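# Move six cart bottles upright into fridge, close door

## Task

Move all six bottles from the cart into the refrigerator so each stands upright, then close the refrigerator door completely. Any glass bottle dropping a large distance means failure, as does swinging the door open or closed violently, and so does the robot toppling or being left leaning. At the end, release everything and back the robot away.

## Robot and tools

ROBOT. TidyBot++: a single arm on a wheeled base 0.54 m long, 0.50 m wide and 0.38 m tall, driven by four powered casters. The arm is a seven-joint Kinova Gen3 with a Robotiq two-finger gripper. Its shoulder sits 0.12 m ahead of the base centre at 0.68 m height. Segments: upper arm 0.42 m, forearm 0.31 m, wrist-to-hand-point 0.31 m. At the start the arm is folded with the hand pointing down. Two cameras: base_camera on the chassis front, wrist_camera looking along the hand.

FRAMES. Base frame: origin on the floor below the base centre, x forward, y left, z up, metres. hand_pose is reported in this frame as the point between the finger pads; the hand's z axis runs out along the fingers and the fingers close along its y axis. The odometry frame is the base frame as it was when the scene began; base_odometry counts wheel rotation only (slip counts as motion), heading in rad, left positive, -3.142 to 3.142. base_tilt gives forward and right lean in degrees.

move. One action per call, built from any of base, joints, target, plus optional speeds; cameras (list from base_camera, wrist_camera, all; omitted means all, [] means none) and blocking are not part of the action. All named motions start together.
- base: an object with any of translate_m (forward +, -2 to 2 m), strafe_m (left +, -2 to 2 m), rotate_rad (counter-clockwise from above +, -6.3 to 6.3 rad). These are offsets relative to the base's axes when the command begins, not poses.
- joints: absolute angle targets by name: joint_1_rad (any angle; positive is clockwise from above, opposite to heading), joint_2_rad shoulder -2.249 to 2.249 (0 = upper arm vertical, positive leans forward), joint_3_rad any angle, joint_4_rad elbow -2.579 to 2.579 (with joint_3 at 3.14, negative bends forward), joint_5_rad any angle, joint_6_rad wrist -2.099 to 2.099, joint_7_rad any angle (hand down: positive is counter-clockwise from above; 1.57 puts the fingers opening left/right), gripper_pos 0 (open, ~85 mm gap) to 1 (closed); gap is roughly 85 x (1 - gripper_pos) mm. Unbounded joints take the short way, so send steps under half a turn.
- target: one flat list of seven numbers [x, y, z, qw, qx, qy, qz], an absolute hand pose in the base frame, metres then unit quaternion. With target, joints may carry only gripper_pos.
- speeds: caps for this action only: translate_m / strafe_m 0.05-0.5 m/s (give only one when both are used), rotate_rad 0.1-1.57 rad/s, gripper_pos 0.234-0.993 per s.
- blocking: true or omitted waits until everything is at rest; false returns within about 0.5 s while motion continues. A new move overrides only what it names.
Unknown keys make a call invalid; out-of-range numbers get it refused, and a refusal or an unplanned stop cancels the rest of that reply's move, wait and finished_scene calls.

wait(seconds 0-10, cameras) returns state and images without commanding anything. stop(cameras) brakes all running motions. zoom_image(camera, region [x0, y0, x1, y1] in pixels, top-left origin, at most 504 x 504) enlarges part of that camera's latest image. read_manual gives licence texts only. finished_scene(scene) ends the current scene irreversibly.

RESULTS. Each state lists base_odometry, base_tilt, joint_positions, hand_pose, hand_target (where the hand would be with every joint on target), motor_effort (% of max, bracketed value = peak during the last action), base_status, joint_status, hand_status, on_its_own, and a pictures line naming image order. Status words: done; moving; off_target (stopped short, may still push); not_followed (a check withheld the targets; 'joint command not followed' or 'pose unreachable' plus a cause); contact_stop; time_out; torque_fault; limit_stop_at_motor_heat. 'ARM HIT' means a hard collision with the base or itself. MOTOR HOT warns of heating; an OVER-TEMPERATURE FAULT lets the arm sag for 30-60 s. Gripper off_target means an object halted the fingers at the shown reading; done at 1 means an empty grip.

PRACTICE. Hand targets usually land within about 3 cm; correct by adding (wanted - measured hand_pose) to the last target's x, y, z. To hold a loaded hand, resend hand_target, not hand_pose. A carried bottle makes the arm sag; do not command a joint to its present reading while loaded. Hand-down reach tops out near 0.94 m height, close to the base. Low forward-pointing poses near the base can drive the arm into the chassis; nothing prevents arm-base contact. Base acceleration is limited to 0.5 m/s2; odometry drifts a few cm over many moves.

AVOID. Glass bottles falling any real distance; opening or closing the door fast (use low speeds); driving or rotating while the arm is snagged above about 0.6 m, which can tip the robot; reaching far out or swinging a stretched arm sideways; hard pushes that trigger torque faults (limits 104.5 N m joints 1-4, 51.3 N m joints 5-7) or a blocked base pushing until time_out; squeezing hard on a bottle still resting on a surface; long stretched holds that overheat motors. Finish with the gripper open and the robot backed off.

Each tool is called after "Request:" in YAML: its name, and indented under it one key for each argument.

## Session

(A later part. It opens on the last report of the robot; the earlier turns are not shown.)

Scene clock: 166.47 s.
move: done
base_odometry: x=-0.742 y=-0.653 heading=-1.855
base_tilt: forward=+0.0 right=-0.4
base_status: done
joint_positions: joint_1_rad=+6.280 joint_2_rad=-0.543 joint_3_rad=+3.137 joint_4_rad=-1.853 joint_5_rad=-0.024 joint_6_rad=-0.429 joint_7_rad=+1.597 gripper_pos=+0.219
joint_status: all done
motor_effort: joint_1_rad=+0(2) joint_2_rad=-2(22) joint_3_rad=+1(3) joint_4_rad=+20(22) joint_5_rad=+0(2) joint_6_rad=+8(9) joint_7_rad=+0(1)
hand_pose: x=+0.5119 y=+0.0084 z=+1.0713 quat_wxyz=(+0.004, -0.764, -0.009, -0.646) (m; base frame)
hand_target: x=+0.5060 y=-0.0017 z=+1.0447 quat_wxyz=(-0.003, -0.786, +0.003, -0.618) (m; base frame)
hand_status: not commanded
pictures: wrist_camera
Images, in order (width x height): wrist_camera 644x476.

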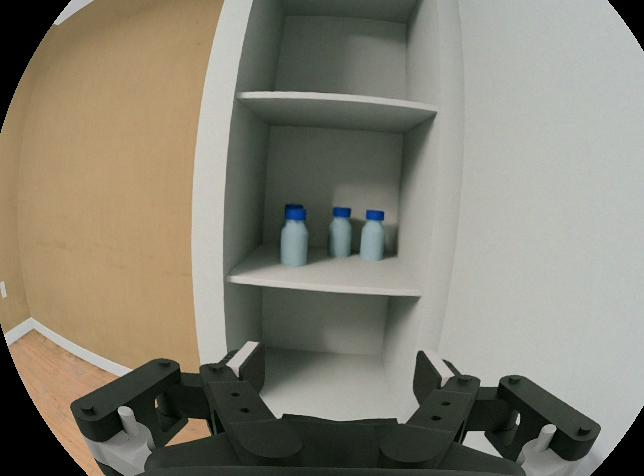

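Request:
move:
  base: {"translate_m":-0.199,"strafe_m":-0.223}
  cameras: []

Request:
move:
  base: {"translate_m":0.139,"strafe_m":-0.248,"rotate_rad":-2.778}
  blocking: false
  cameras: []

Request:
wait:
  seconds: 1.3
  cameras: []

Request:
move:
  joints: {"joint_1_rad":0.01,"joint_2_rad":0.205,"joint_3_rad":3.14,"joint_4_rad":-1.69,"joint_5_rad":0,"joint_6_rad":0.15,"joint_7_rad":1.57}
  cameras: ["wrist_camera"]

Scene clock: 170.13 s.
move: done
base_odometry: x=-0.900 y=-0.399 heading=-1.855
base_tilt: forward=+0.0 right=-0.4
base_status: done
joint_positions: joint_1_rad=+6.281 joint_2_rad=-0.552 joint_3_rad=+3.137 joint_4_rad=-1.854 joint_5_rad=-0.024 joint_6_rad=-0.432 joint_7_rad=+1.597 gripper_pos=+0.219
joint_status: not commanded
motor_effort: joint_1_rad=+0(1) joint_2_rad=-2(4) joint_3_rad=+2(3) joint_4_rad=+20(20) joint_5_rad=+0(1) joint_6_rad=+8(9) joint_7_rad=+0(1)
hand_pose: x=+0.5084 y=+0.0076 z=+1.0730 quat_wxyz=(+0.003, -0.762, -0.008, -0.647) (m; base frame)
hand_target: x=+0.5060 y=-0.0017 z=+1.0447 quat_wxyz=(-0.003, -0.786, +0.003, -0.618) (m; base frame)
hand_status: not commanded
pictures: none
No camera images: "cameras" was empty.

Scene clock: 170.63 s.
move: moving
base_odometry: x=-0.965 y=-0.414 heading=-2.059
base_tilt: forward=+0.0 right=-0.4
base_status: translate_m moving; strafe_m moving; rotate_rad moving
joint_positions: joint_1_rad=+6.281 joint_2_rad=-0.553 joint_3_rad=+3.137 joint_4_rad=-1.854 joint_5_rad=-0.024 joint_6_rad=-0.432 joint_7_rad=+1.597 gripper_pos=+0.219
joint_status: not commanded
motor_effort: joint_1_rad=+1(1) joint_2_rad=-1(2) joint_3_rad=+4(4) joint_4_rad=+19(20) joint_5_rad=+1(1) joint_6_rad=+9(9) joint_7_rad=+0(1)
hand_pose: x=+0.5083 y=+0.0078 z=+1.0730 quat_wxyz=(+0.003, -0.762, -0.008, -0.647) (m; base frame)
hand_target: x=+0.5060 y=-0.0017 z=+1.0447 quat_wxyz=(-0.003, -0.786, +0.003, -0.618) (m; base frame)
hand_status: not commanded
pictures: none
No camera images: "cameras" was empty.

Scene clock: 171.93 s.
earlier move: moving
base_odometry: x=-1.177 y=-0.463 heading=+2.733
base_tilt: forward=+0.0 right=-0.4
base_status: translate_m moving; strafe_m moving; rotate_rad moving
joint_positions: joint_1_rad=+6.283 joint_2_rad=-0.546 joint_3_rad=+3.137 joint_4_rad=-1.855 joint_5_rad=-0.024 joint_6_rad=-0.432 joint_7_rad=+1.597 gripper_pos=+0.219
joint_status: not commanded
motor_effort: joint_1_rad=+1(1) joint_2_rad=-2(5) joint_3_rad=+2(4) joint_4_rad=+20(20) joint_5_rad=+0(1) joint_6_rad=+8(9) joint_7_rad=+0(1)
hand_pose: x=+0.5110 y=+0.0071 z=+1.0696 quat_wxyz=(+0.003, -0.765, -0.007, -0.644) (m; base frame)
hand_target: x=+0.5060 y=-0.0017 z=+1.0447 quat_wxyz=(-0.003, -0.786, +0.003, -0.618) (m; base frame)
hand_status: not commanded
wait: 1.30 s; no rest
pictures: none
No camera images: "cameras" was empty.

Scene clock: 174.23 s.
move: done
base_odometry: x=-1.177 y=-0.463 heading=+1.651
base_tilt: forward=+0.0 right=-0.4
base_status: done
joint_positions: joint_1_rad=+6.289 joint_2_rad=+0.179 joint_3_rad=+3.137 joint_4_rad=-1.723 joint_5_rad=-0.024 joint_6_rad=+0.089 joint_7_rad=+1.597 gripper_pos=+0.219
joint_status: all done
motor_effort: joint_1_rad=+0(2) joint_2_rad=-24(25) joint_3_rad=+1(3) joint_4_rad=+19(21) joint_5_rad=+1(1) joint_6_rad=+8(9) joint_7_rad=+0(1)
hand_pose: x=+0.7932 y=-0.0007 z=+0.9189 quat_wxyz=(-0.002, -0.787, +0.001, -0.617) (m; base frame)
hand_target: x=+0.8092 y=-0.0046 z=+0.9397 quat_wxyz=(-0.002, -0.766, +0.004, -0.643) (m; base frame)
hand_status: not commanded
pictures: wrist_camera
Images, in order (width x height): wrist_camera 644x476.

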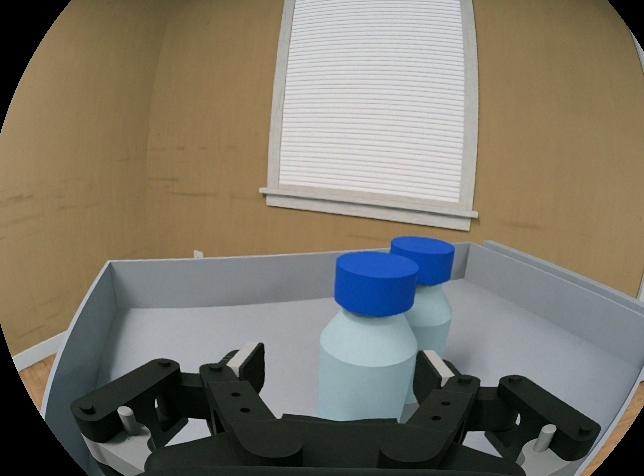

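Request:
move:
  base: {"translate_m":0.060,"strafe_m":-0.023}
  cameras: ["wrist_camera"]

Scene clock: 175.53 s.
move: done
base_odometry: x=-1.159 y=-0.401 heading=+1.650
base_tilt: forward=+0.0 right=-0.4
base_status: done
joint_positions: joint_1_rad=+6.292 joint_2_rad=+0.185 joint_3_rad=+3.137 joint_4_rad=-1.719 joint_5_rad=-0.024 joint_6_rad=+0.093 joint_7_rad=+1.597 gripper_pos=+0.219
joint_status: not commanded
motor_effort: joint_1_rad=+0(2) joint_2_rad=-23(26) joint_3_rad=+1(2) joint_4_rad=+19(20) joint_5_rad=+0(1) joint_6_rad=+8(9) joint_7_rad=+0(1)
hand_pose: x=+0.7958 y=-0.0022 z=+0.9180 quat_wxyz=(-0.002, -0.787, +0.002, -0.617) (m; base frame)
hand_target: x=+0.8092 y=-0.0046 z=+0.9397 quat_wxyz=(-0.002, -0.766, +0.004, -0.643) (m; base frame)
hand_status: not commanded
pictures: wrist_camera
Images, in order (width x height): wrist_camera 644x476.

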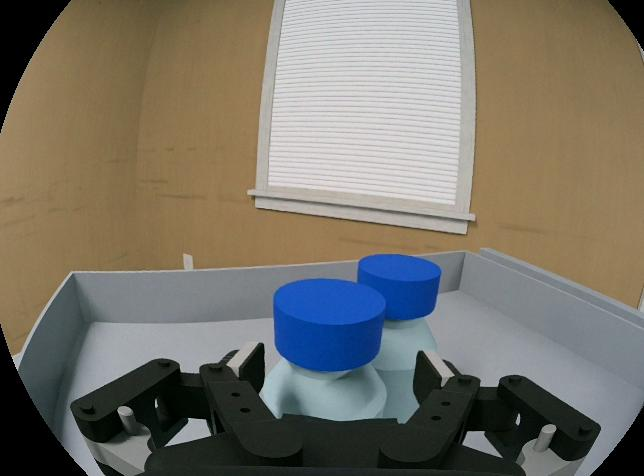

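Request:
move:
  base: {"translate_m":0.027,"strafe_m":0.005}
  cameras: ["wrist_camera"]

Scene clock: 179.60 s.
move: done
base_odometry: x=-1.166 y=-0.374 heading=+1.649
base_tilt: forward=+0.0 right=-0.4
base_status: done
joint_positions: joint_1_rad=+6.292 joint_2_rad=+0.191 joint_3_rad=+3.137 joint_4_rad=-1.717 joint_5_rad=-0.024 joint_6_rad=+0.094 joint_7_rad=+1.597 gripper_pos=+0.219
joint_status: not commanded
motor_effort: joint_1_rad=+1(2) joint_2_rad=-24(27) joint_3_rad=+0(2) joint_4_rad=+19(20) joint_5_rad=+0(1) joint_6_rad=+8(9) joint_7_rad=+0(1)
hand_pose: x=+0.7977 y=-0.0023 z=+0.9157 quat_wxyz=(-0.002, -0.788, +0.002, -0.616) (m; base frame)
hand_target: x=+0.8092 y=-0.0046 z=+0.9397 quat_wxyz=(-0.002, -0.766, +0.004, -0.643) (m; base frame)
hand_status: not commanded
pictures: wrist_camera
Images, in order (width x height): wrist_camera 644x476.

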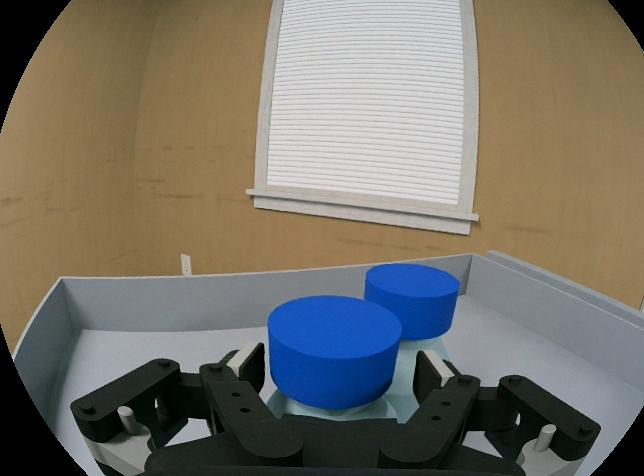

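Request:
move:
  joints: {"gripper_pos":0.47}
  speeds: {"gripper_pos":0.3}
  cameras: ["wrist_camera"]

Scene clock: 181.00 s.
move: off_target
base_odometry: x=-1.166 y=-0.374 heading=+1.649
base_tilt: forward=+0.0 right=-0.4
base_status: not commanded
joint_positions: joint_1_rad=+6.288 joint_2_rad=+0.191 joint_3_rad=+3.137 joint_4_rad=-1.717 joint_5_rad=-0.024 joint_6_rad=+0.096 joint_7_rad=+1.597 gripper_pos=+0.425
joint_status: gripper_pos off_target (ended at +0.425, target +0.470)
motor_effort: joint_1_rad=+2(3) joint_2_rad=-22(25) joint_3_rad=+2(4) joint_4_rad=+19(20) joint_5_rad=+0(0) joint_6_rad=+8(9) joint_7_rad=+0(1)
hand_pose: x=+0.7978 y=+0.0003 z=+0.9163 quat_wxyz=(-0.001, -0.787, +0.000, -0.617) (m; base frame)
hand_target: x=+0.8092 y=-0.0046 z=+0.9397 quat_wxyz=(-0.002, -0.766, +0.004, -0.643) (m; base frame)
hand_status: not commanded
pictures: wrist_camera
Images, in order (width x height): wrist_camera 644x476.

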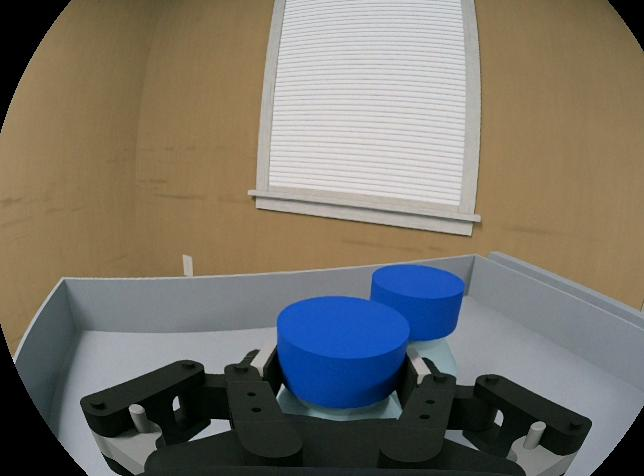

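Request:
move:
  joints: {"joint_1_rad":0.01,"joint_2_rad":0.12,"joint_3_rad":3.14,"joint_4_rad":-1.39,"joint_5_rad":0,"joint_6_rad":-0.21,"joint_7_rad":1.57}
  cameras: ["wrist_camera"]

Request:
move:
  base: {"translate_m":-0.25,"strafe_m":-0.2}
  cameras: []

Request:
move:
  base: {"translate_m":0.087,"strafe_m":-0.296,"rotate_rad":2.777}
  joints: {"joint_1_rad":0.01,"joint_2_rad":-0.50,"joint_3_rad":3.14,"joint_4_rad":-1.78,"joint_5_rad":0,"joint_6_rad":-0.53,"joint_7_rad":1.57}
  cameras: ["wrist_camera"]

Scene clock: 184.93 s.
move: done
base_odometry: x=-1.166 y=-0.374 heading=+1.649
base_tilt: forward=+0.0 right=-0.4
base_status: not commanded
joint_positions: joint_1_rad=+6.288 joint_2_rad=+0.150 joint_3_rad=+3.137 joint_4_rad=-1.448 joint_5_rad=-0.024 joint_6_rad=-0.173 joint_7_rad=+1.597 gripper_pos=+0.425
joint_status: all done
motor_effort: joint_1_rad=+0(2) joint_2_rad=-29(32) joint_3_rad=+1(3) joint_4_rad=+25(27) joint_5_rad=+0(2) joint_6_rad=+13(14) joint_7_rad=-1(1)
hand_pose: x=+0.8012 y=+0.0023 z=+1.0268 quat_wxyz=(+0.001, -0.775, -0.002, -0.632) (m; base frame)
hand_target: x=+0.7910 y=-0.0044 z=+1.0723 quat_wxyz=(-0.002, -0.758, +0.004, -0.652) (m; base frame)
hand_status: not commanded
pictures: wrist_camera
Images, in order (width x height): wrist_camera 644x476.

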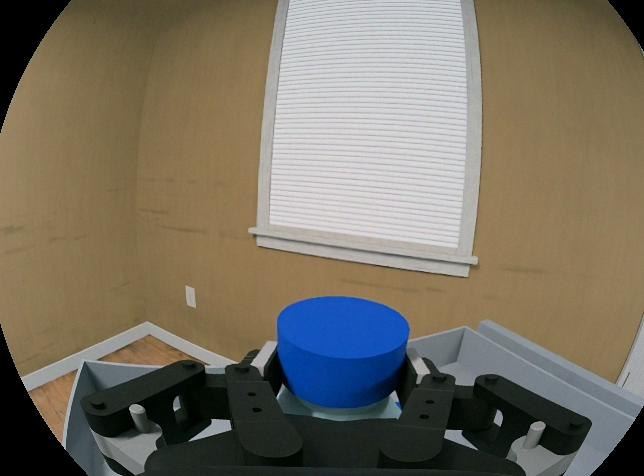

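Scene clock: 186.70 s.
move: done
base_odometry: x=-0.947 y=-0.608 heading=+1.650
base_tilt: forward=+0.0 right=-0.4
base_status: done
joint_positions: joint_1_rad=+6.296 joint_2_rad=+0.141 joint_3_rad=+3.137 joint_4_rad=-1.448 joint_5_rad=-0.024 joint_6_rad=-0.178 joint_7_rad=+1.597 gripper_pos=+0.425
joint_status: not commanded
motor_effort: joint_1_rad=+1(3) joint_2_rad=-28(34) joint_3_rad=+1(4) joint_4_rad=+25(26) joint_5_rad=+0(1) joint_6_rad=+13(14) joint_7_rad=+0(1)
hand_pose: x=+0.7977 y=-0.0033 z=+1.0320 quat_wxyz=(-0.002, -0.773, +0.001, -0.634) (m; base frame)
hand_target: x=+0.7910 y=-0.0044 z=+1.0723 quat_wxyz=(-0.002, -0.758, +0.004, -0.652) (m; base frame)
hand_status: not commanded
pictures: none
No camera images: "cameras" was empty.

Scene clock: 190.03 s.
move: done
base_odometry: x=-0.659 y=-0.498 heading=-1.858
base_tilt: forward=+0.0 right=-0.4
base_status: done
joint_positions: joint_1_rad=+6.293 joint_2_rad=-0.477 joint_3_rad=+3.137 joint_4_rad=-1.792 joint_5_rad=-0.024 joint_6_rad=-0.493 joint_7_rad=+1.597 gripper_pos=+0.425
joint_status: all done
motor_effort: joint_1_rad=+0(3) joint_2_rad=-7(30) joint_3_rad=+2(3) joint_4_rad=+25(26) joint_5_rad=+0(1) joint_6_rad=+13(14) joint_7_rad=+0(1)
hand_pose: x=+0.5324 y=+0.0030 z=+1.0620 quat_wxyz=(+0.000, -0.786, -0.004, -0.618) (m; base frame)
hand_target: x=+0.5209 y=-0.0018 z=+1.0674 quat_wxyz=(-0.003, -0.786, +0.003, -0.618) (m; base frame)
hand_status: not commanded
pictures: wrist_camera
Images, in order (width x height): wrist_camera 644x476.

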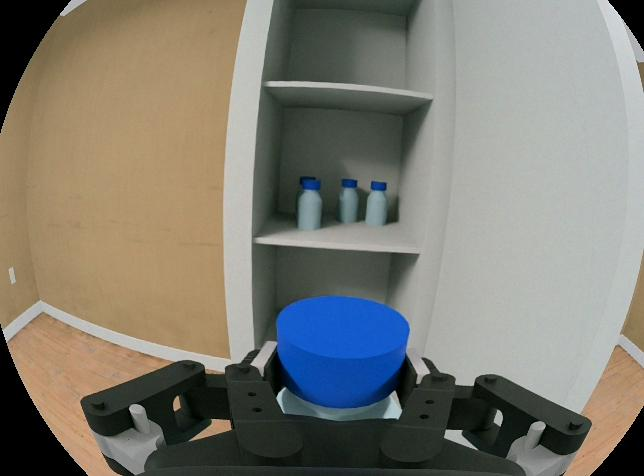

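Request:
move:
  base: {"translate_m":0.38}
  joints: {"joint_1_rad":0.20,"joint_2_rad":0.14,"joint_3_rad":3.14,"joint_4_rad":-1.15,"joint_5_rad":0,"joint_6_rad":-0.33,"joint_7_rad":1.57}
  cameras: ["wrist_camera"]

Request:
move:
  base: {"translate_m":0.275}
  cameras: ["wrist_camera"]

Scene clock: 194.23 s.
move: off_target
base_odometry: x=-0.766 y=-0.862 heading=-1.857
base_tilt: forward=+0.0 right=-0.4
base_status: done
joint_positions: joint_1_rad=+6.471 joint_2_rad=+0.160 joint_3_rad=+3.137 joint_4_rad=-1.217 joint_5_rad=-0.024 joint_6_rad=-0.421 joint_7_rad=+1.597 gripper_pos=+0.425
joint_status: joint_4_rad off_target (ended at -1.217, target -1.150); the others done
motor_effort: joint_1_rad=+0(1) joint_2_rad=-28(34) joint_3_rad=+1(3) joint_4_rad=+25(27) joint_5_rad=+0(1) joint_6_rad=+13(14) joint_7_rad=+0(1)
hand_pose: x=+0.7873 y=-0.1199 z=+1.0877 quat_wxyz=(-0.054, -0.780, +0.067, -0.620) (m; base frame)
hand_target: x=+0.7777 y=-0.1312 z=+1.1703 quat_wxyz=(-0.068, -0.721, +0.072, -0.686) (m; base frame)
hand_status: not commanded
pictures: wrist_camera
Images, in order (width x height): wrist_camera 644x476.

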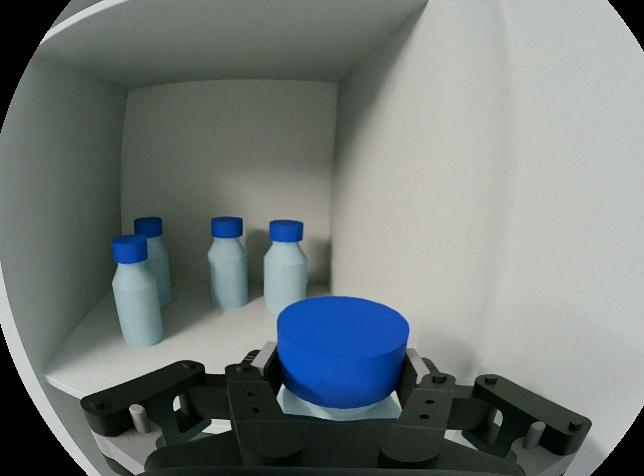

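Scene clock: 196.07 s.
move: done
base_odometry: x=-0.844 y=-1.126 heading=-1.855
base_tilt: forward=+0.0 right=-0.4
base_status: done
joint_positions: joint_1_rad=+6.473 joint_2_rad=+0.163 joint_3_rad=+3.137 joint_4_rad=-1.214 joint_5_rad=-0.024 joint_6_rad=-0.417 joint_7_rad=+1.597 gripper_pos=+0.425
joint_status: not commanded
motor_effort: joint_1_rad=+0(1) joint_2_rad=-29(34) joint_3_rad=+1(2) joint_4_rad=+25(26) joint_5_rad=+0(1) joint_6_rad=+13(13) joint_7_rad=+0(1)
hand_pose: x=+0.7884 y=-0.1216 z=+1.0889 quat_wxyz=(-0.055, -0.778, +0.068, -0.622) (m; base frame)
hand_target: x=+0.7777 y=-0.1312 z=+1.1703 quat_wxyz=(-0.068, -0.721, +0.072, -0.686) (m; base frame)
hand_status: not commanded
pictures: wrist_camera
Images, in order (width x height): wrist_camera 644x476.

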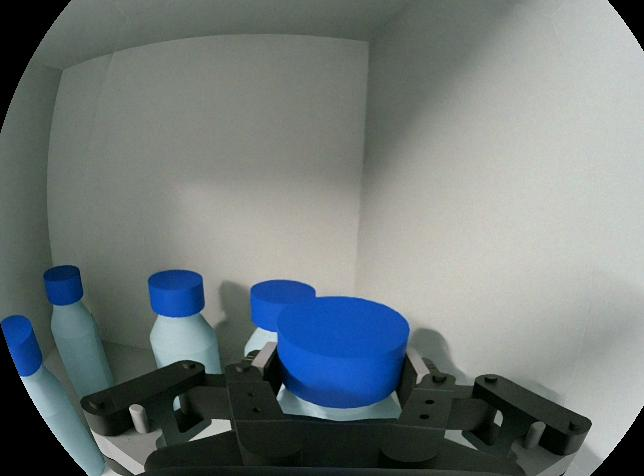

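Request:
move:
  joints: {"joint_2_rad":0.130,"joint_4_rad":-1.35,"joint_6_rad":-0.24}
  cameras: []

Request:
move:
  joints: {"joint_2_rad":0.132,"joint_4_rad":-1.405,"joint_6_rad":-0.185}
  cameras: ["wrist_camera"]

Scene clock: 197.70 s.
move: done
base_odometry: x=-0.843 y=-1.126 heading=-1.855
base_tilt: forward=+0.0 right=-0.4
base_status: not commanded
joint_positions: joint_1_rad=+6.473 joint_2_rad=+0.153 joint_3_rad=+3.137 joint_4_rad=-1.345 joint_5_rad=-0.024 joint_6_rad=-0.313 joint_7_rad=+1.597 gripper_pos=+0.425
joint_status: all done
motor_effort: joint_1_rad=+1(2) joint_2_rad=-26(30) joint_3_rad=+2(2) joint_4_rad=+23(26) joint_5_rad=+1(1) joint_6_rad=+11(13) joint_7_rad=+0(1)
hand_pose: x=+0.7881 y=-0.1222 z=+1.0466 quat_wxyz=(-0.055, -0.784, +0.070, -0.615) (m; base frame)
hand_target: x=+0.7814 y=-0.1319 z=+1.0813 quat_wxyz=(-0.064, -0.754, +0.075, -0.649) (m; base frame)
hand_status: not commanded
pictures: none
No camera images: "cameras" was empty.

Scene clock: 198.47 s.
move: done
base_odometry: x=-0.843 y=-1.126 heading=-1.855
base_tilt: forward=+0.0 right=-0.4
base_status: not commanded
joint_positions: joint_1_rad=+6.473 joint_2_rad=+0.144 joint_3_rad=+3.137 joint_4_rad=-1.389 joint_5_rad=-0.024 joint_6_rad=-0.244 joint_7_rad=+1.597 gripper_pos=+0.425
joint_status: all done
motor_effort: joint_1_rad=+4(4) joint_2_rad=-24(27) joint_3_rad=+2(4) joint_4_rad=+21(22) joint_5_rad=+1(2) joint_6_rad=+9(10) joint_7_rad=+1(1)
hand_pose: x=+0.7869 y=-0.1224 z=+1.0464 quat_wxyz=(-0.057, -0.773, +0.069, -0.628) (m; base frame)
hand_target: x=+0.7833 y=-0.1323 z=+1.0626 quat_wxyz=(-0.064, -0.755, +0.075, -0.648) (m; base frame)
hand_status: not commanded
pictures: wrist_camera
Images, in order (width x height): wrist_camera 644x476.

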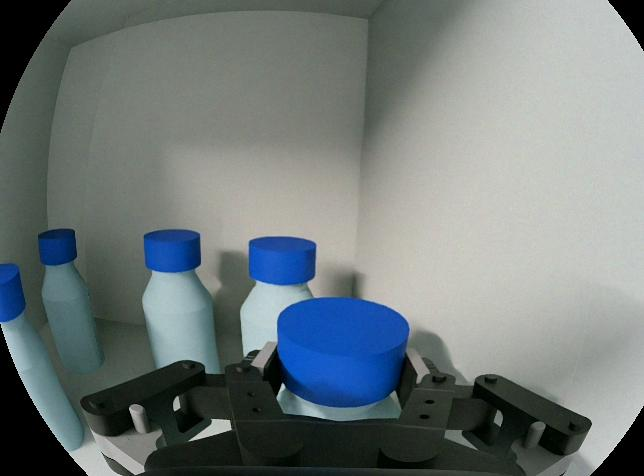

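Request:
move:
  joints: {"gripper_pos":0.12}
  cameras: ["wrist_camera"]

Request:
move:
  base: {"translate_m":-0.50,"strafe_m":0.035}
  blocking: false
  cameras: []

Request:
wait:
  seconds: 0.9
  cameras: []

Request:
move:
  joints: {"joint_1_rad":0.01,"joint_2_rad":-0.55,"joint_3_rad":3.14,"joint_4_rad":-1.87,"joint_5_rad":0,"joint_6_rad":-0.49,"joint_7_rad":1.57,"gripper_pos":0.22}
  cameras: ["wrist_camera"]

Scene clock: 199.70 s.
move: done
base_odometry: x=-0.843 y=-1.126 heading=-1.855
base_tilt: forward=+0.0 right=-0.4
base_status: not commanded
joint_positions: joint_1_rad=+6.478 joint_2_rad=+0.143 joint_3_rad=+3.137 joint_4_rad=-1.390 joint_5_rad=-0.024 joint_6_rad=-0.242 joint_7_rad=+1.597 gripper_pos=+0.120
joint_status: all done
motor_effort: joint_1_rad=+0(3) joint_2_rad=-23(24) joint_3_rad=+1(4) joint_4_rad=+20(21) joint_5_rad=+0(2) joint_6_rad=+9(9) joint_7_rad=+0(1)
hand_pose: x=+0.7863 y=-0.1262 z=+1.0470 quat_wxyz=(-0.059, -0.772, +0.071, -0.629) (m; base frame)
hand_target: x=+0.7833 y=-0.1323 z=+1.0626 quat_wxyz=(-0.064, -0.755, +0.075, -0.648) (m; base frame)
hand_status: not commanded
pictures: wrist_camera
Images, in order (width x height): wrist_camera 644x476.

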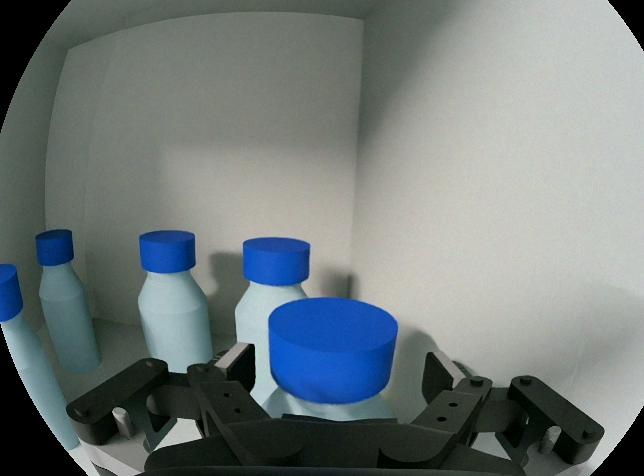

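Scene clock: 200.20 s.
move: moving
base_odometry: x=-0.822 y=-1.067 heading=-1.856
base_tilt: forward=+0.0 right=-0.4
base_status: translate_m moving; strafe_m moving
joint_positions: joint_1_rad=+6.479 joint_2_rad=+0.140 joint_3_rad=+3.137 joint_4_rad=-1.391 joint_5_rad=-0.024 joint_6_rad=-0.241 joint_7_rad=+1.597 gripper_pos=+0.120
joint_status: not commanded
motor_effort: joint_1_rad=-2(2) joint_2_rad=-23(26) joint_3_rad=-1(2) joint_4_rad=+19(21) joint_5_rad=+0(0) joint_6_rad=+8(9) joint_7_rad=+0(0)
hand_pose: x=+0.7849 y=-0.1264 z=+1.0490 quat_wxyz=(-0.059, -0.771, +0.071, -0.630) (m; base frame)
hand_target: x=+0.7833 y=-0.1323 z=+1.0626 quat_wxyz=(-0.064, -0.755, +0.075, -0.648) (m; base frame)
hand_status: not commanded
pictures: none
No camera images: "cameras" was empty.

Scene clock: 201.10 s.
earlier move: moving
base_odometry: x=-0.704 y=-0.749 heading=-1.856
base_tilt: forward=+0.0 right=-0.4
base_status: translate_m moving; strafe_m moving
joint_positions: joint_1_rad=+6.480 joint_2_rad=+0.124 joint_3_rad=+3.137 joint_4_rad=-1.392 joint_5_rad=-0.024 joint_6_rad=-0.239 joint_7_rad=+1.597 gripper_pos=+0.120
joint_status: not commanded
motor_effort: joint_1_rad=+0(2) joint_2_rad=-20(26) joint_3_rad=+1(2) joint_4_rad=+20(21) joint_5_rad=+0(0) joint_6_rad=+8(9) joint_7_rad=+0(0)
hand_pose: x=+0.7791 y=-0.1258 z=+1.0594 quat_wxyz=(-0.060, -0.766, +0.071, -0.636) (m; base frame)
hand_target: x=+0.7833 y=-0.1323 z=+1.0626 quat_wxyz=(-0.064, -0.755, +0.075, -0.648) (m; base frame)
hand_status: not commanded
wait: 0.90 s; no rest
pictures: none
No camera images: "cameras" was empty.

Scene clock: 203.03 s.
move: done
base_odometry: x=-0.669 y=-0.656 heading=-1.856
base_tilt: forward=+0.0 right=-0.4
base_status: done
joint_positions: joint_1_rad=+6.307 joint_2_rad=-0.543 joint_3_rad=+3.137 joint_4_rad=-1.853 joint_5_rad=-0.024 joint_6_rad=-0.429 joint_7_rad=+1.597 gripper_pos=+0.219
joint_status: all done
motor_effort: joint_1_rad=+0(2) joint_2_rad=-1(23) joint_3_rad=+1(3) joint_4_rad=+20(21) joint_5_rad=+0(1) joint_6_rad=+8(9) joint_7_rad=+0(1)
hand_pose: x=+0.5120 y=-0.0026 z=+1.0713 quat_wxyz=(-0.005, -0.764, +0.002, -0.646) (m; base frame)
hand_target: x=+0.5060 y=-0.0017 z=+1.0447 quat_wxyz=(-0.003, -0.786, +0.003, -0.618) (m; base frame)
hand_status: not commanded
pictures: wrist_camera
Images, in order (width x height): wrist_camera 644x476.

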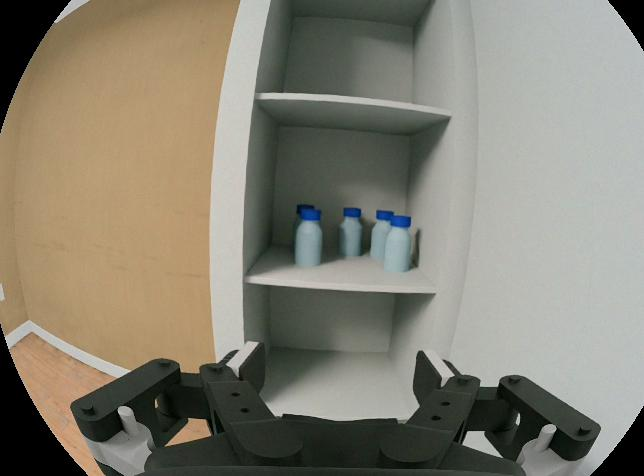

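Request:
move:
  base: {"translate_m":-0.168,"strafe_m":-0.310,"rotate_rad":-2.557}
  blocking: false
  cameras: []

Request:
wait:
  seconds: 1.3
  cameras: []

Request:
move:
  joints: {"joint_1_rad":0.01,"joint_2_rad":0.205,"joint_3_rad":3.14,"joint_4_rad":-1.69,"joint_5_rad":0,"joint_6_rad":0.15,"joint_7_rad":1.57}
  cameras: ["wrist_camera"]

Scene clock: 204.03 s.
move: moving
base_odometry: x=-0.734 y=-0.591 heading=-2.059
base_tilt: forward=+0.0 right=-0.4
base_status: translate_m moving; strafe_m moving; rotate_rad moving
joint_positions: joint_1_rad=+6.301 joint_2_rad=-0.543 joint_3_rad=+3.137 joint_4_rad=-1.854 joint_5_rad=-0.024 joint_6_rad=-0.431 joint_7_rad=+1.597 gripper_pos=+0.219
joint_status: not commanded
motor_effort: joint_1_rad=+1(1) joint_2_rad=-3(3) joint_3_rad=+3(5) joint_4_rad=+20(20) joint_5_rad=+1(1) joint_6_rad=+8(9) joint_7_rad=+0(1)
hand_pose: x=+0.5120 y=+0.0000 z=+1.0700 quat_wxyz=(-0.003, -0.765, +0.000, -0.644) (m; base frame)
hand_target: x=+0.5060 y=-0.0017 z=+1.0447 quat_wxyz=(-0.003, -0.786, +0.003, -0.618) (m; base frame)
hand_status: not commanded
pictures: none
No camera images: "cameras" was empty.

Scene clock: 205.33 s.
earlier move: moving
base_odometry: x=-0.919 y=-0.408 heading=+2.935
base_tilt: forward=+0.0 right=-0.4
base_status: translate_m moving; strafe_m moving; rotate_rad moving
joint_positions: joint_1_rad=+6.300 joint_2_rad=-0.544 joint_3_rad=+3.137 joint_4_rad=-1.854 joint_5_rad=-0.023 joint_6_rad=-0.431 joint_7_rad=+1.597 gripper_pos=+0.219
joint_status: not commanded
motor_effort: joint_1_rad=+1(2) joint_2_rad=-3(4) joint_3_rad=+1(5) joint_4_rad=+20(20) joint_5_rad=+0(1) joint_6_rad=+8(9) joint_7_rad=+0(1)
hand_pose: x=+0.5119 y=+0.0002 z=+1.0698 quat_wxyz=(-0.003, -0.765, -0.001, -0.644) (m; base frame)
hand_target: x=+0.5060 y=-0.0017 z=+1.0447 quat_wxyz=(-0.003, -0.786, +0.003, -0.618) (m; base frame)
hand_status: not commanded
wait: 1.30 s; no rest
pictures: none
No camera images: "cameras" was empty.

Scene clock: 207.67 s.
move: done
base_odometry: x=-0.920 y=-0.408 heading=+1.871
base_tilt: forward=+0.0 right=-0.4
base_status: done
joint_positions: joint_1_rad=+6.299 joint_2_rad=+0.179 joint_3_rad=+3.137 joint_4_rad=-1.723 joint_5_rad=-0.023 joint_6_rad=+0.090 joint_7_rad=+1.597 gripper_pos=+0.219
joint_status: all done
motor_effort: joint_1_rad=+0(2) joint_2_rad=-24(26) joint_3_rad=+1(2) joint_4_rad=+19(21) joint_5_rad=+0(2) joint_6_rad=+9(9) joint_7_rad=+0(1)
hand_pose: x=+0.7932 y=-0.0070 z=+0.9190 quat_wxyz=(-0.005, -0.787, +0.004, -0.617) (m; base frame)
hand_target: x=+0.8092 y=-0.0046 z=+0.9397 quat_wxyz=(-0.002, -0.766, +0.004, -0.643) (m; base frame)
hand_status: not commanded
pictures: wrist_camera
Images, in order (width x height): wrist_camera 644x476.

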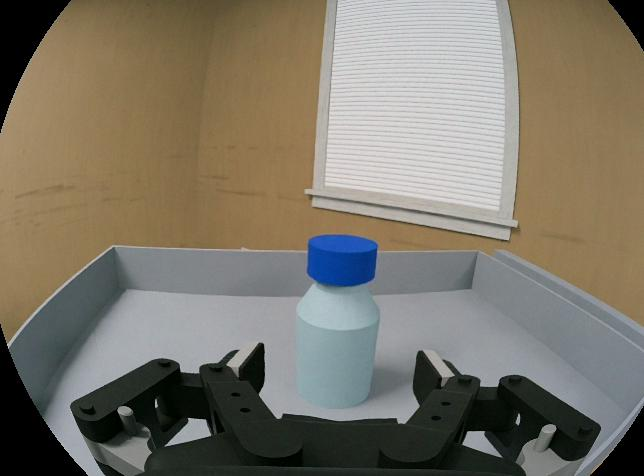

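Request:
move:
  base: {"translate_m":0.128,"strafe_m":-0.003}
  cameras: ["wrist_camera"]

Scene clock: 209.30 s.
move: done
base_odometry: x=-0.955 y=-0.284 heading=+1.870
base_tilt: forward=+0.0 right=-0.4
base_status: done
joint_positions: joint_1_rad=+6.297 joint_2_rad=+0.187 joint_3_rad=+3.137 joint_4_rad=-1.718 joint_5_rad=-0.023 joint_6_rad=+0.094 joint_7_rad=+1.597 gripper_pos=+0.219
joint_status: not commanded
motor_effort: joint_1_rad=+1(2) joint_2_rad=-24(27) joint_3_rad=+2(3) joint_4_rad=+19(21) joint_5_rad=+0(1) joint_6_rad=+8(9) joint_7_rad=+0(0)
hand_pose: x=+0.7966 y=-0.0057 z=+0.9177 quat_wxyz=(-0.004, -0.787, +0.003, -0.617) (m; base frame)
hand_target: x=+0.8092 y=-0.0046 z=+0.9397 quat_wxyz=(-0.002, -0.766, +0.004, -0.643) (m; base frame)
hand_status: not commanded
pictures: wrist_camera
Images, in order (width x height): wrist_camera 644x476.

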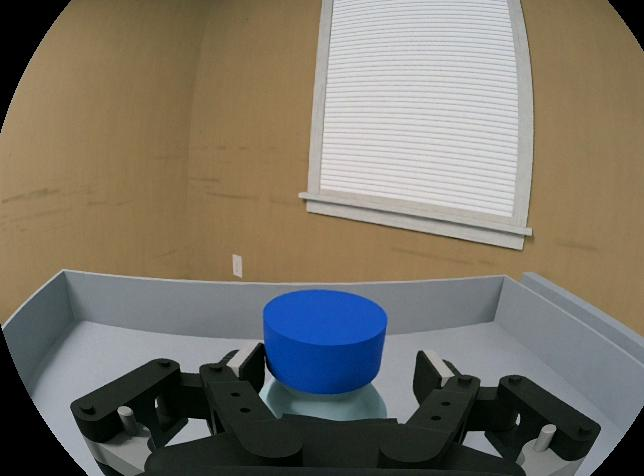

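Request:
move:
  base: {"translate_m":0.011,"strafe_m":0.0055}
  cameras: []

Request:
move:
  joints: {"gripper_pos":0.47}
  speeds: {"gripper_pos":0.3}
  cameras: ["wrist_camera"]

Scene clock: 210.17 s.
move: done
base_odometry: x=-0.963 y=-0.275 heading=+1.870
base_tilt: forward=+0.0 right=-0.4
base_status: done
joint_positions: joint_1_rad=+6.296 joint_2_rad=+0.192 joint_3_rad=+3.137 joint_4_rad=-1.716 joint_5_rad=-0.023 joint_6_rad=+0.095 joint_7_rad=+1.597 gripper_pos=+0.219
joint_status: not commanded
motor_effort: joint_1_rad=+1(2) joint_2_rad=-24(28) joint_3_rad=+1(2) joint_4_rad=+19(21) joint_5_rad=+0(0) joint_6_rad=+8(9) joint_7_rad=+0(0)
hand_pose: x=+0.7981 y=-0.0051 z=+0.9162 quat_wxyz=(-0.004, -0.787, +0.003, -0.617) (m; base frame)
hand_target: x=+0.8092 y=-0.0046 z=+0.9397 quat_wxyz=(-0.002, -0.766, +0.004, -0.643) (m; base frame)
hand_status: not commanded
pictures: none
No camera images: "cameras" was empty.

Scene clock: 211.33 s.
move: off_target
base_odometry: x=-0.963 y=-0.275 heading=+1.870
base_tilt: forward=+0.0 right=-0.4
base_status: not commanded
joint_positions: joint_1_rad=+6.292 joint_2_rad=+0.192 joint_3_rad=+3.137 joint_4_rad=-1.716 joint_5_rad=-0.023 joint_6_rad=+0.098 joint_7_rad=+1.597 gripper_pos=+0.425
joint_status: gripper_pos off_target (ended at +0.425, target +0.470)
motor_effort: joint_1_rad=+2(3) joint_2_rad=-23(25) joint_3_rad=+3(4) joint_4_rad=+18(20) joint_5_rad=+0(1) joint_6_rad=+8(9) joint_7_rad=+0(0)
hand_pose: x=+0.7983 y=-0.0029 z=+0.9173 quat_wxyz=(-0.003, -0.786, +0.002, -0.618) (m; base frame)
hand_target: x=+0.8092 y=-0.0046 z=+0.9397 quat_wxyz=(-0.002, -0.766, +0.004, -0.643) (m; base frame)
hand_status: not commanded
pictures: wrist_camera
Images, in order (width x height): wrist_camera 644x476.

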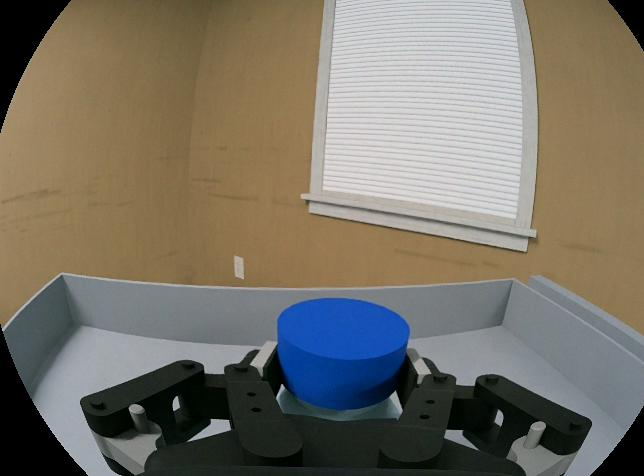

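Request:
move:
  joints: {"joint_1_rad":0.01,"joint_2_rad":0.12,"joint_3_rad":3.14,"joint_4_rad":-1.39,"joint_5_rad":0,"joint_6_rad":-0.21,"joint_7_rad":1.57}
  cameras: ["wrist_camera"]

Request:
move:
  base: {"translate_m":-0.25}
  cameras: []

Request:
move:
  base: {"translate_m":-0.052,"strafe_m":-0.225,"rotate_rad":2.556}
  joints: {"joint_1_rad":0.01,"joint_2_rad":-0.50,"joint_3_rad":3.14,"joint_4_rad":-1.78,"joint_5_rad":0,"joint_6_rad":-0.53,"joint_7_rad":1.57}
  cameras: []

Request:
move:
  base: {"translate_m":0.38}
  joints: {"joint_1_rad":0.01,"joint_2_rad":0.14,"joint_3_rad":3.14,"joint_4_rad":-1.15,"joint_5_rad":0,"joint_6_rad":-0.33,"joint_7_rad":1.57}
  cameras: ["wrist_camera"]

Scene clock: 213.50 s.
move: done
base_odometry: x=-0.963 y=-0.275 heading=+1.870
base_tilt: forward=+0.0 right=-0.4
base_status: not commanded
joint_positions: joint_1_rad=+6.292 joint_2_rad=+0.141 joint_3_rad=+3.137 joint_4_rad=-1.440 joint_5_rad=-0.023 joint_6_rad=-0.167 joint_7_rad=+1.597 gripper_pos=+0.425
joint_status: all done
motor_effort: joint_1_rad=+0(2) joint_2_rad=-27(31) joint_3_rad=+1(2) joint_4_rad=+23(25) joint_5_rad=+0(1) joint_6_rad=+12(13) joint_7_rad=+0(1)
hand_pose: x=+0.7988 y=-0.0010 z=+1.0403 quat_wxyz=(-0.001, -0.767, +0.000, -0.642) (m; base frame)
hand_target: x=+0.7910 y=-0.0044 z=+1.0724 quat_wxyz=(-0.002, -0.758, +0.004, -0.652) (m; base frame)
hand_status: not commanded
pictures: wrist_camera
Images, in order (width x height): wrist_camera 644x476.

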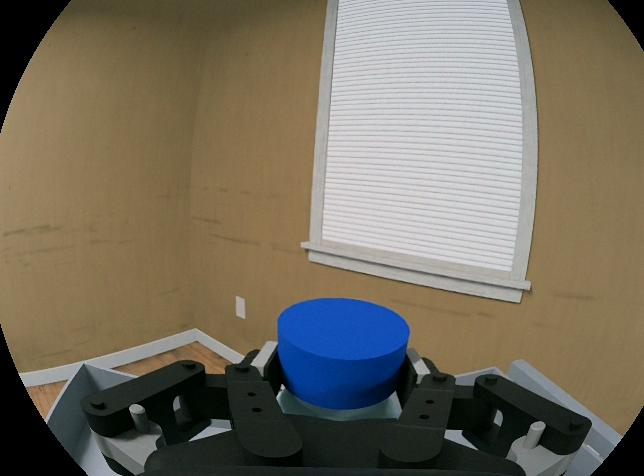

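Scene clock: 215.30 s.
move: done
base_odometry: x=-0.889 y=-0.514 heading=+1.869
base_tilt: forward=+0.0 right=-0.4
base_status: done
joint_positions: joint_1_rad=+6.293 joint_2_rad=+0.132 joint_3_rad=+3.137 joint_4_rad=-1.440 joint_5_rad=-0.023 joint_6_rad=-0.172 joint_7_rad=+1.597 gripper_pos=+0.425
joint_status: not commanded
motor_effort: joint_1_rad=+0(2) joint_2_rad=-27(32) joint_3_rad=+1(2) joint_4_rad=+24(25) joint_5_rad=+0(1) joint_6_rad=+12(13) joint_7_rad=+0(1)
hand_pose: x=+0.7953 y=-0.0012 z=+1.0452 quat_wxyz=(-0.001, -0.766, +0.000, -0.643) (m; base frame)
hand_target: x=+0.7910 y=-0.0044 z=+1.0724 quat_wxyz=(-0.002, -0.758, +0.004, -0.652) (m; base frame)
hand_status: not commanded
pictures: none
No camera images: "cameras" was empty.

Scene clock: 218.40 s.
move: done
base_odometry: x=-0.659 y=-0.498 heading=-1.859
base_tilt: forward=+0.0 right=-0.4
base_status: done
joint_positions: joint_1_rad=+6.294 joint_2_rad=-0.478 joint_3_rad=+3.137 joint_4_rad=-1.786 joint_5_rad=-0.023 joint_6_rad=-0.487 joint_7_rad=+1.597 gripper_pos=+0.425
joint_status: all done
motor_effort: joint_1_rad=+0(2) joint_2_rad=-6(30) joint_3_rad=+1(4) joint_4_rad=+23(25) joint_5_rad=+0(1) joint_6_rad=+11(13) joint_7_rad=+0(1)
hand_pose: x=+0.5324 y=+0.0026 z=+1.0675 quat_wxyz=(+0.000, -0.782, -0.003, -0.623) (m; base frame)
hand_target: x=+0.5208 y=-0.0018 z=+1.0674 quat_wxyz=(-0.003, -0.786, +0.003, -0.618) (m; base frame)
hand_status: not commanded
pictures: none
No camera images: "cameras" was empty.

Scene clock: 220.47 s.
move: done
base_odometry: x=-0.767 y=-0.862 heading=-1.858
base_tilt: forward=+0.0 right=-0.4
base_status: done
joint_positions: joint_1_rad=+6.294 joint_2_rad=+0.153 joint_3_rad=+3.137 joint_4_rad=-1.209 joint_5_rad=-0.023 joint_6_rad=-0.413 joint_7_rad=+1.597 gripper_pos=+0.425
joint_status: all done
motor_effort: joint_1_rad=+1(1) joint_2_rad=-27(32) joint_3_rad=+0(3) joint_4_rad=+23(25) joint_5_rad=+0(2) joint_6_rad=+12(13) joint_7_rad=+0(1)
hand_pose: x=+0.7955 y=-0.0004 z=+1.1001 quat_wxyz=(+0.000, -0.775, -0.002, -0.632) (m; base frame)
hand_target: x=+0.7907 y=-0.0044 z=+1.1702 quat_wxyz=(-0.003, -0.724, +0.003, -0.689) (m; base frame)
hand_status: not commanded
pictures: wrist_camera
Images, in order (width x height): wrist_camera 644x476.

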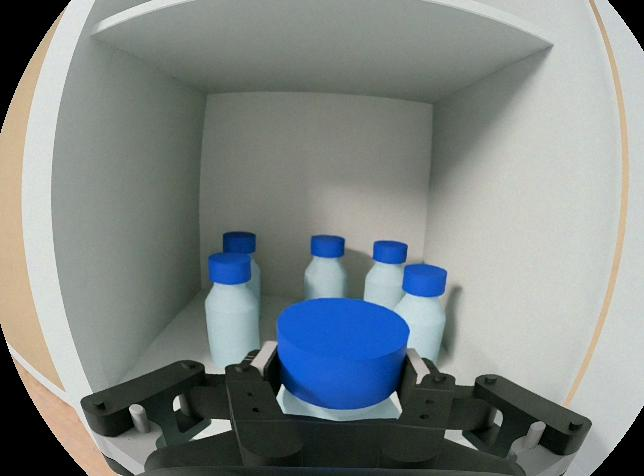

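Request:
move:
  base: {"translate_m":0.265,"strafe_m":0.016}
  cameras: ["wrist_camera"]

Request:
move:
  joints: {"joint_2_rad":0.130,"joint_4_rad":-1.35,"joint_6_rad":-0.24}
  cameras: ["wrist_camera"]

Scene clock: 222.77 s.
move: done
base_odometry: x=-0.827 y=-1.121 heading=-1.858
base_tilt: forward=+0.0 right=-0.4
base_status: done
joint_positions: joint_1_rad=+6.294 joint_2_rad=+0.156 joint_3_rad=+3.137 joint_4_rad=-1.205 joint_5_rad=-0.023 joint_6_rad=-0.409 joint_7_rad=+1.597 gripper_pos=+0.425
joint_status: not commanded
motor_effort: joint_1_rad=+0(2) joint_2_rad=-27(32) joint_3_rad=+2(2) joint_4_rad=+23(25) joint_5_rad=+0(1) joint_6_rad=+12(12) joint_7_rad=+0(1)
hand_pose: x=+0.7969 y=-0.0004 z=+1.1013 quat_wxyz=(+0.000, -0.774, -0.002, -0.633) (m; base frame)
hand_target: x=+0.7907 y=-0.0044 z=+1.1702 quat_wxyz=(-0.003, -0.724, +0.003, -0.689) (m; base frame)
hand_status: not commanded
pictures: wrist_camera
Images, in order (width x height): wrist_camera 644x476.

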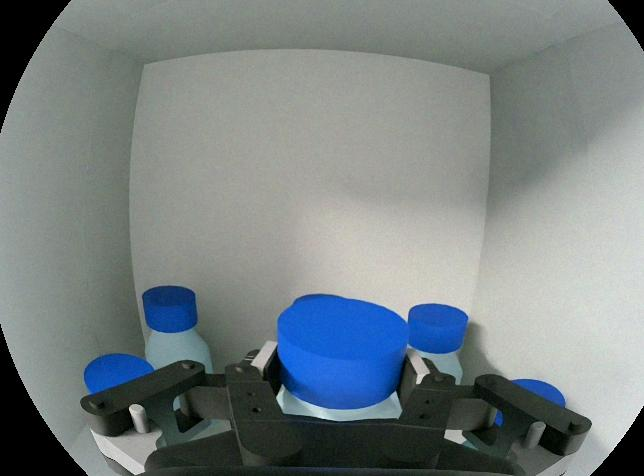

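Scene clock: 223.93 s.
move: done
base_odometry: x=-0.827 y=-1.121 heading=-1.858
base_tilt: forward=+0.0 right=-0.4
base_status: not commanded
joint_positions: joint_1_rad=+6.294 joint_2_rad=+0.150 joint_3_rad=+3.137 joint_4_rad=-1.346 joint_5_rad=-0.023 joint_6_rad=-0.314 joint_7_rad=+1.597 gripper_pos=+0.425
joint_status: all done
motor_effort: joint_1_rad=+1(1) joint_2_rad=-25(29) joint_3_rad=+1(2) joint_4_rad=+22(24) joint_5_rad=+0(1) joint_6_rad=+10(13) joint_7_rad=+0(1)
hand_pose: x=+0.7979 y=-0.0009 z=+1.0475 quat_wxyz=(+0.000, -0.786, -0.001, -0.618) (m; base frame)
hand_target: x=+0.7944 y=-0.0044 z=+1.0812 quat_wxyz=(-0.002, -0.758, +0.004, -0.652) (m; base frame)
hand_status: not commanded
pictures: wrist_camera
Images, in order (width x height): wrist_camera 644x476.

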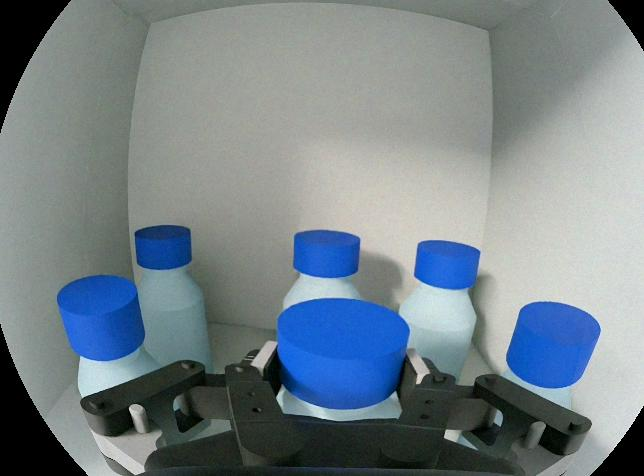

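Request:
move:
  joints: {"joint_2_rad":0.132,"joint_4_rad":-1.405,"joint_6_rad":-0.185}
  cameras: []

Request:
move:
  joints: {"gripper_pos":0.2}
  cameras: ["wrist_camera"]

Request:
move:
  base: {"translate_m":-0.64}
  blocking: false
  cameras: []

Request:
wait:
  seconds: 0.9
  cameras: []

Request:
move:
  joints: {"joint_1_rad":0.01,"joint_2_rad":-0.55,"joint_3_rad":3.14,"joint_4_rad":-1.87,"joint_5_rad":0,"joint_6_rad":-0.49,"joint_7_rad":1.57,"gripper_pos":0.22}
  cameras: ["wrist_camera"]

Scene clock: 226.57 s.
move: done
base_odometry: x=-0.827 y=-1.121 heading=-1.858
base_tilt: forward=+0.0 right=-0.4
base_status: not commanded
joint_positions: joint_1_rad=+6.293 joint_2_rad=+0.141 joint_3_rad=+3.137 joint_4_rad=-1.391 joint_5_rad=-0.023 joint_6_rad=-0.246 joint_7_rad=+1.597 gripper_pos=+0.425
joint_status: all done
motor_effort: joint_1_rad=+2(2) joint_2_rad=-23(26) joint_3_rad=+2(3) joint_4_rad=+19(22) joint_5_rad=+1(1) joint_6_rad=+9(10) joint_7_rad=+0(0)
hand_pose: x=+0.7968 y=-0.0012 z=+1.0471 quat_wxyz=(-0.001, -0.776, -0.001, -0.631) (m; base frame)
hand_target: x=+0.7963 y=-0.0044 z=+1.0626 quat_wxyz=(-0.002, -0.758, +0.004, -0.652) (m; base frame)
hand_status: not commanded
pictures: none
No camera images: "cameras" was empty.

Scene clock: 227.27 s.
move: done
base_odometry: x=-0.827 y=-1.121 heading=-1.858
base_tilt: forward=+0.0 right=-0.4
base_status: not commanded
joint_positions: joint_1_rad=+6.293 joint_2_rad=+0.141 joint_3_rad=+3.137 joint_4_rad=-1.391 joint_5_rad=-0.023 joint_6_rad=-0.242 joint_7_rad=+1.597 gripper_pos=+0.200
joint_status: all done
motor_effort: joint_1_rad=+1(2) joint_2_rad=-23(24) joint_3_rad=+1(3) joint_4_rad=+20(21) joint_5_rad=+0(1) joint_6_rad=+8(9) joint_7_rad=+0(0)
hand_pose: x=+0.7970 y=-0.0012 z=+1.0481 quat_wxyz=(-0.001, -0.775, -0.001, -0.632) (m; base frame)
hand_target: x=+0.7963 y=-0.0044 z=+1.0626 quat_wxyz=(-0.002, -0.758, +0.004, -0.652) (m; base frame)
hand_status: not commanded
pictures: wrist_camera
Images, in order (width x height): wrist_camera 644x476.

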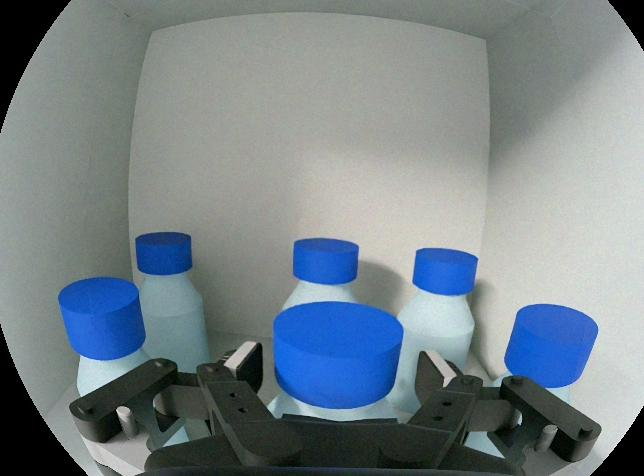

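Scene clock: 227.77 s.
move: moving
base_odometry: x=-0.809 y=-1.061 heading=-1.859
base_tilt: forward=+0.0 right=-0.4
base_status: translate_m moving
joint_positions: joint_1_rad=+6.293 joint_2_rad=+0.138 joint_3_rad=+3.137 joint_4_rad=-1.391 joint_5_rad=-0.023 joint_6_rad=-0.241 joint_7_rad=+1.597 gripper_pos=+0.200
joint_status: not commanded
motor_effort: joint_1_rad=-2(2) joint_2_rad=-21(28) joint_3_rad=-1(2) joint_4_rad=+19(21) joint_5_rad=+0(1) joint_6_rad=+8(9) joint_7_rad=+0(1)
hand_pose: x=+0.7960 y=-0.0009 z=+1.0499 quat_wxyz=(+0.000, -0.774, -0.001, -0.633) (m; base frame)
hand_target: x=+0.7963 y=-0.0044 z=+1.0626 quat_wxyz=(-0.002, -0.758, +0.004, -0.652) (m; base frame)
hand_status: not commanded
pictures: none
No camera images: "cameras" was empty.

Scene clock: 228.67 s.
earlier move: moving
base_odometry: x=-0.705 y=-0.710 heading=-1.859
base_tilt: forward=+0.0 right=-0.4
base_status: translate_m moving
joint_positions: joint_1_rad=+6.293 joint_2_rad=+0.134 joint_3_rad=+3.137 joint_4_rad=-1.392 joint_5_rad=-0.023 joint_6_rad=-0.240 joint_7_rad=+1.597 gripper_pos=+0.200
joint_status: not commanded
motor_effort: joint_1_rad=+0(2) joint_2_rad=-21(28) joint_3_rad=+0(2) joint_4_rad=+20(21) joint_5_rad=+0(1) joint_6_rad=+8(9) joint_7_rad=+0(1)
hand_pose: x=+0.7945 y=-0.0013 z=+1.0530 quat_wxyz=(-0.001, -0.772, -0.001, -0.635) (m; base frame)
hand_target: x=+0.7963 y=-0.0044 z=+1.0626 quat_wxyz=(-0.002, -0.758, +0.004, -0.652) (m; base frame)
hand_status: not commanded
wait: 0.90 s; no rest
pictures: none
No camera images: "cameras" was empty.

Scene clock: 230.60 s.
move: done
base_odometry: x=-0.645 y=-0.507 heading=-1.859
base_tilt: forward=+0.0 right=-0.4
base_status: done
joint_positions: joint_1_rad=+6.293 joint_2_rad=-0.543 joint_3_rad=+3.137 joint_4_rad=-1.853 joint_5_rad=-0.023 joint_6_rad=-0.429 joint_7_rad=+1.597 gripper_pos=+0.220
joint_status: all done
motor_effort: joint_1_rad=+0(2) joint_2_rad=-2(23) joint_3_rad=+1(2) joint_4_rad=+20(21) joint_5_rad=+0(1) joint_6_rad=+8(9) joint_7_rad=+0(2)
hand_pose: x=+0.5124 y=+0.0025 z=+1.0707 quat_wxyz=(-0.001, -0.764, -0.003, -0.645) (m; base frame)
hand_target: x=+0.5060 y=-0.0017 z=+1.0447 quat_wxyz=(-0.003, -0.786, +0.003, -0.618) (m; base frame)
hand_status: not commanded
pictures: wrist_camera
Images, in order (width x height): wrist_camera 644x476.

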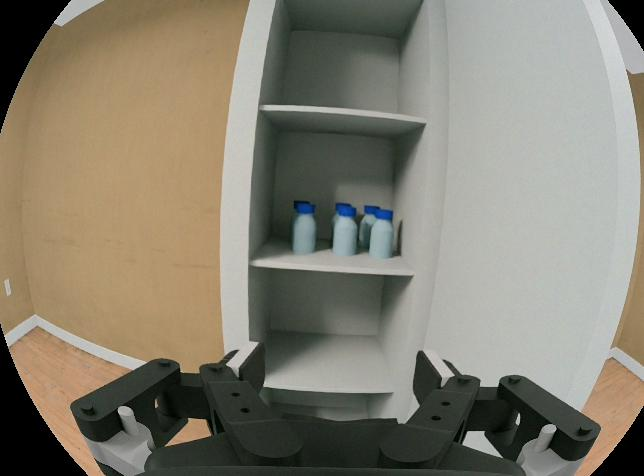

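Request:
move:
  base: {"strafe_m":-0.58,"rotate_rad":0.002}
  joints: {"gripper_pos":1.0}
  cameras: ["wrist_camera","base_camera"]

Scene clock: 233.73 s.
move: done
base_odometry: x=-1.201 y=-0.342 heading=-1.857
base_tilt: forward=+0.0 right=-0.4
base_status: done
joint_positions: joint_1_rad=+6.293 joint_2_rad=-0.543 joint_3_rad=+3.137 joint_4_rad=-1.854 joint_5_rad=-0.023 joint_6_rad=-0.431 joint_7_rad=+1.597 gripper_pos=+1.000
joint_status: all done
motor_effort: joint_1_rad=+0(1) joint_2_rad=-2(3) joint_3_rad=+2(4) joint_4_rad=+20(20) joint_5_rad=+0(1) joint_6_rad=+9(9) joint_7_rad=+0(1)
hand_pose: x=+0.5121 y=+0.0026 z=+1.0699 quat_wxyz=(-0.001, -0.765, -0.003, -0.644) (m; base frame)
hand_target: x=+0.5060 y=-0.0017 z=+1.0447 quat_wxyz=(-0.003, -0.786, +0.003, -0.618) (m; base frame)
hand_status: not commanded
pictures: base_camera, wrist_camera
Images, in order (width x height): base_camera 644x364, wrist_camera 644x476.

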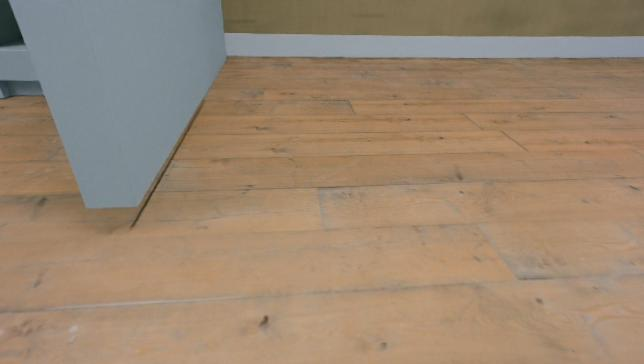

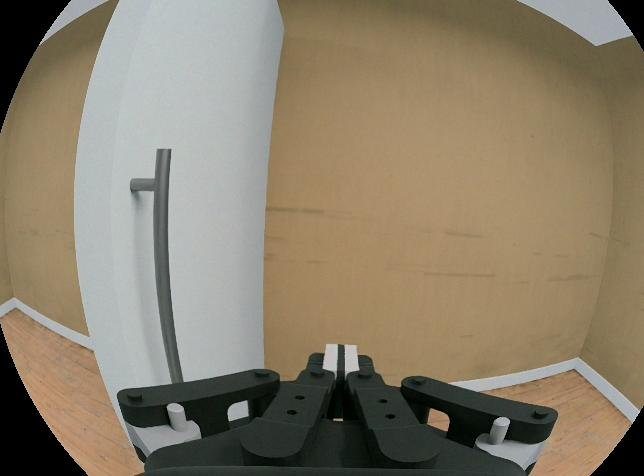

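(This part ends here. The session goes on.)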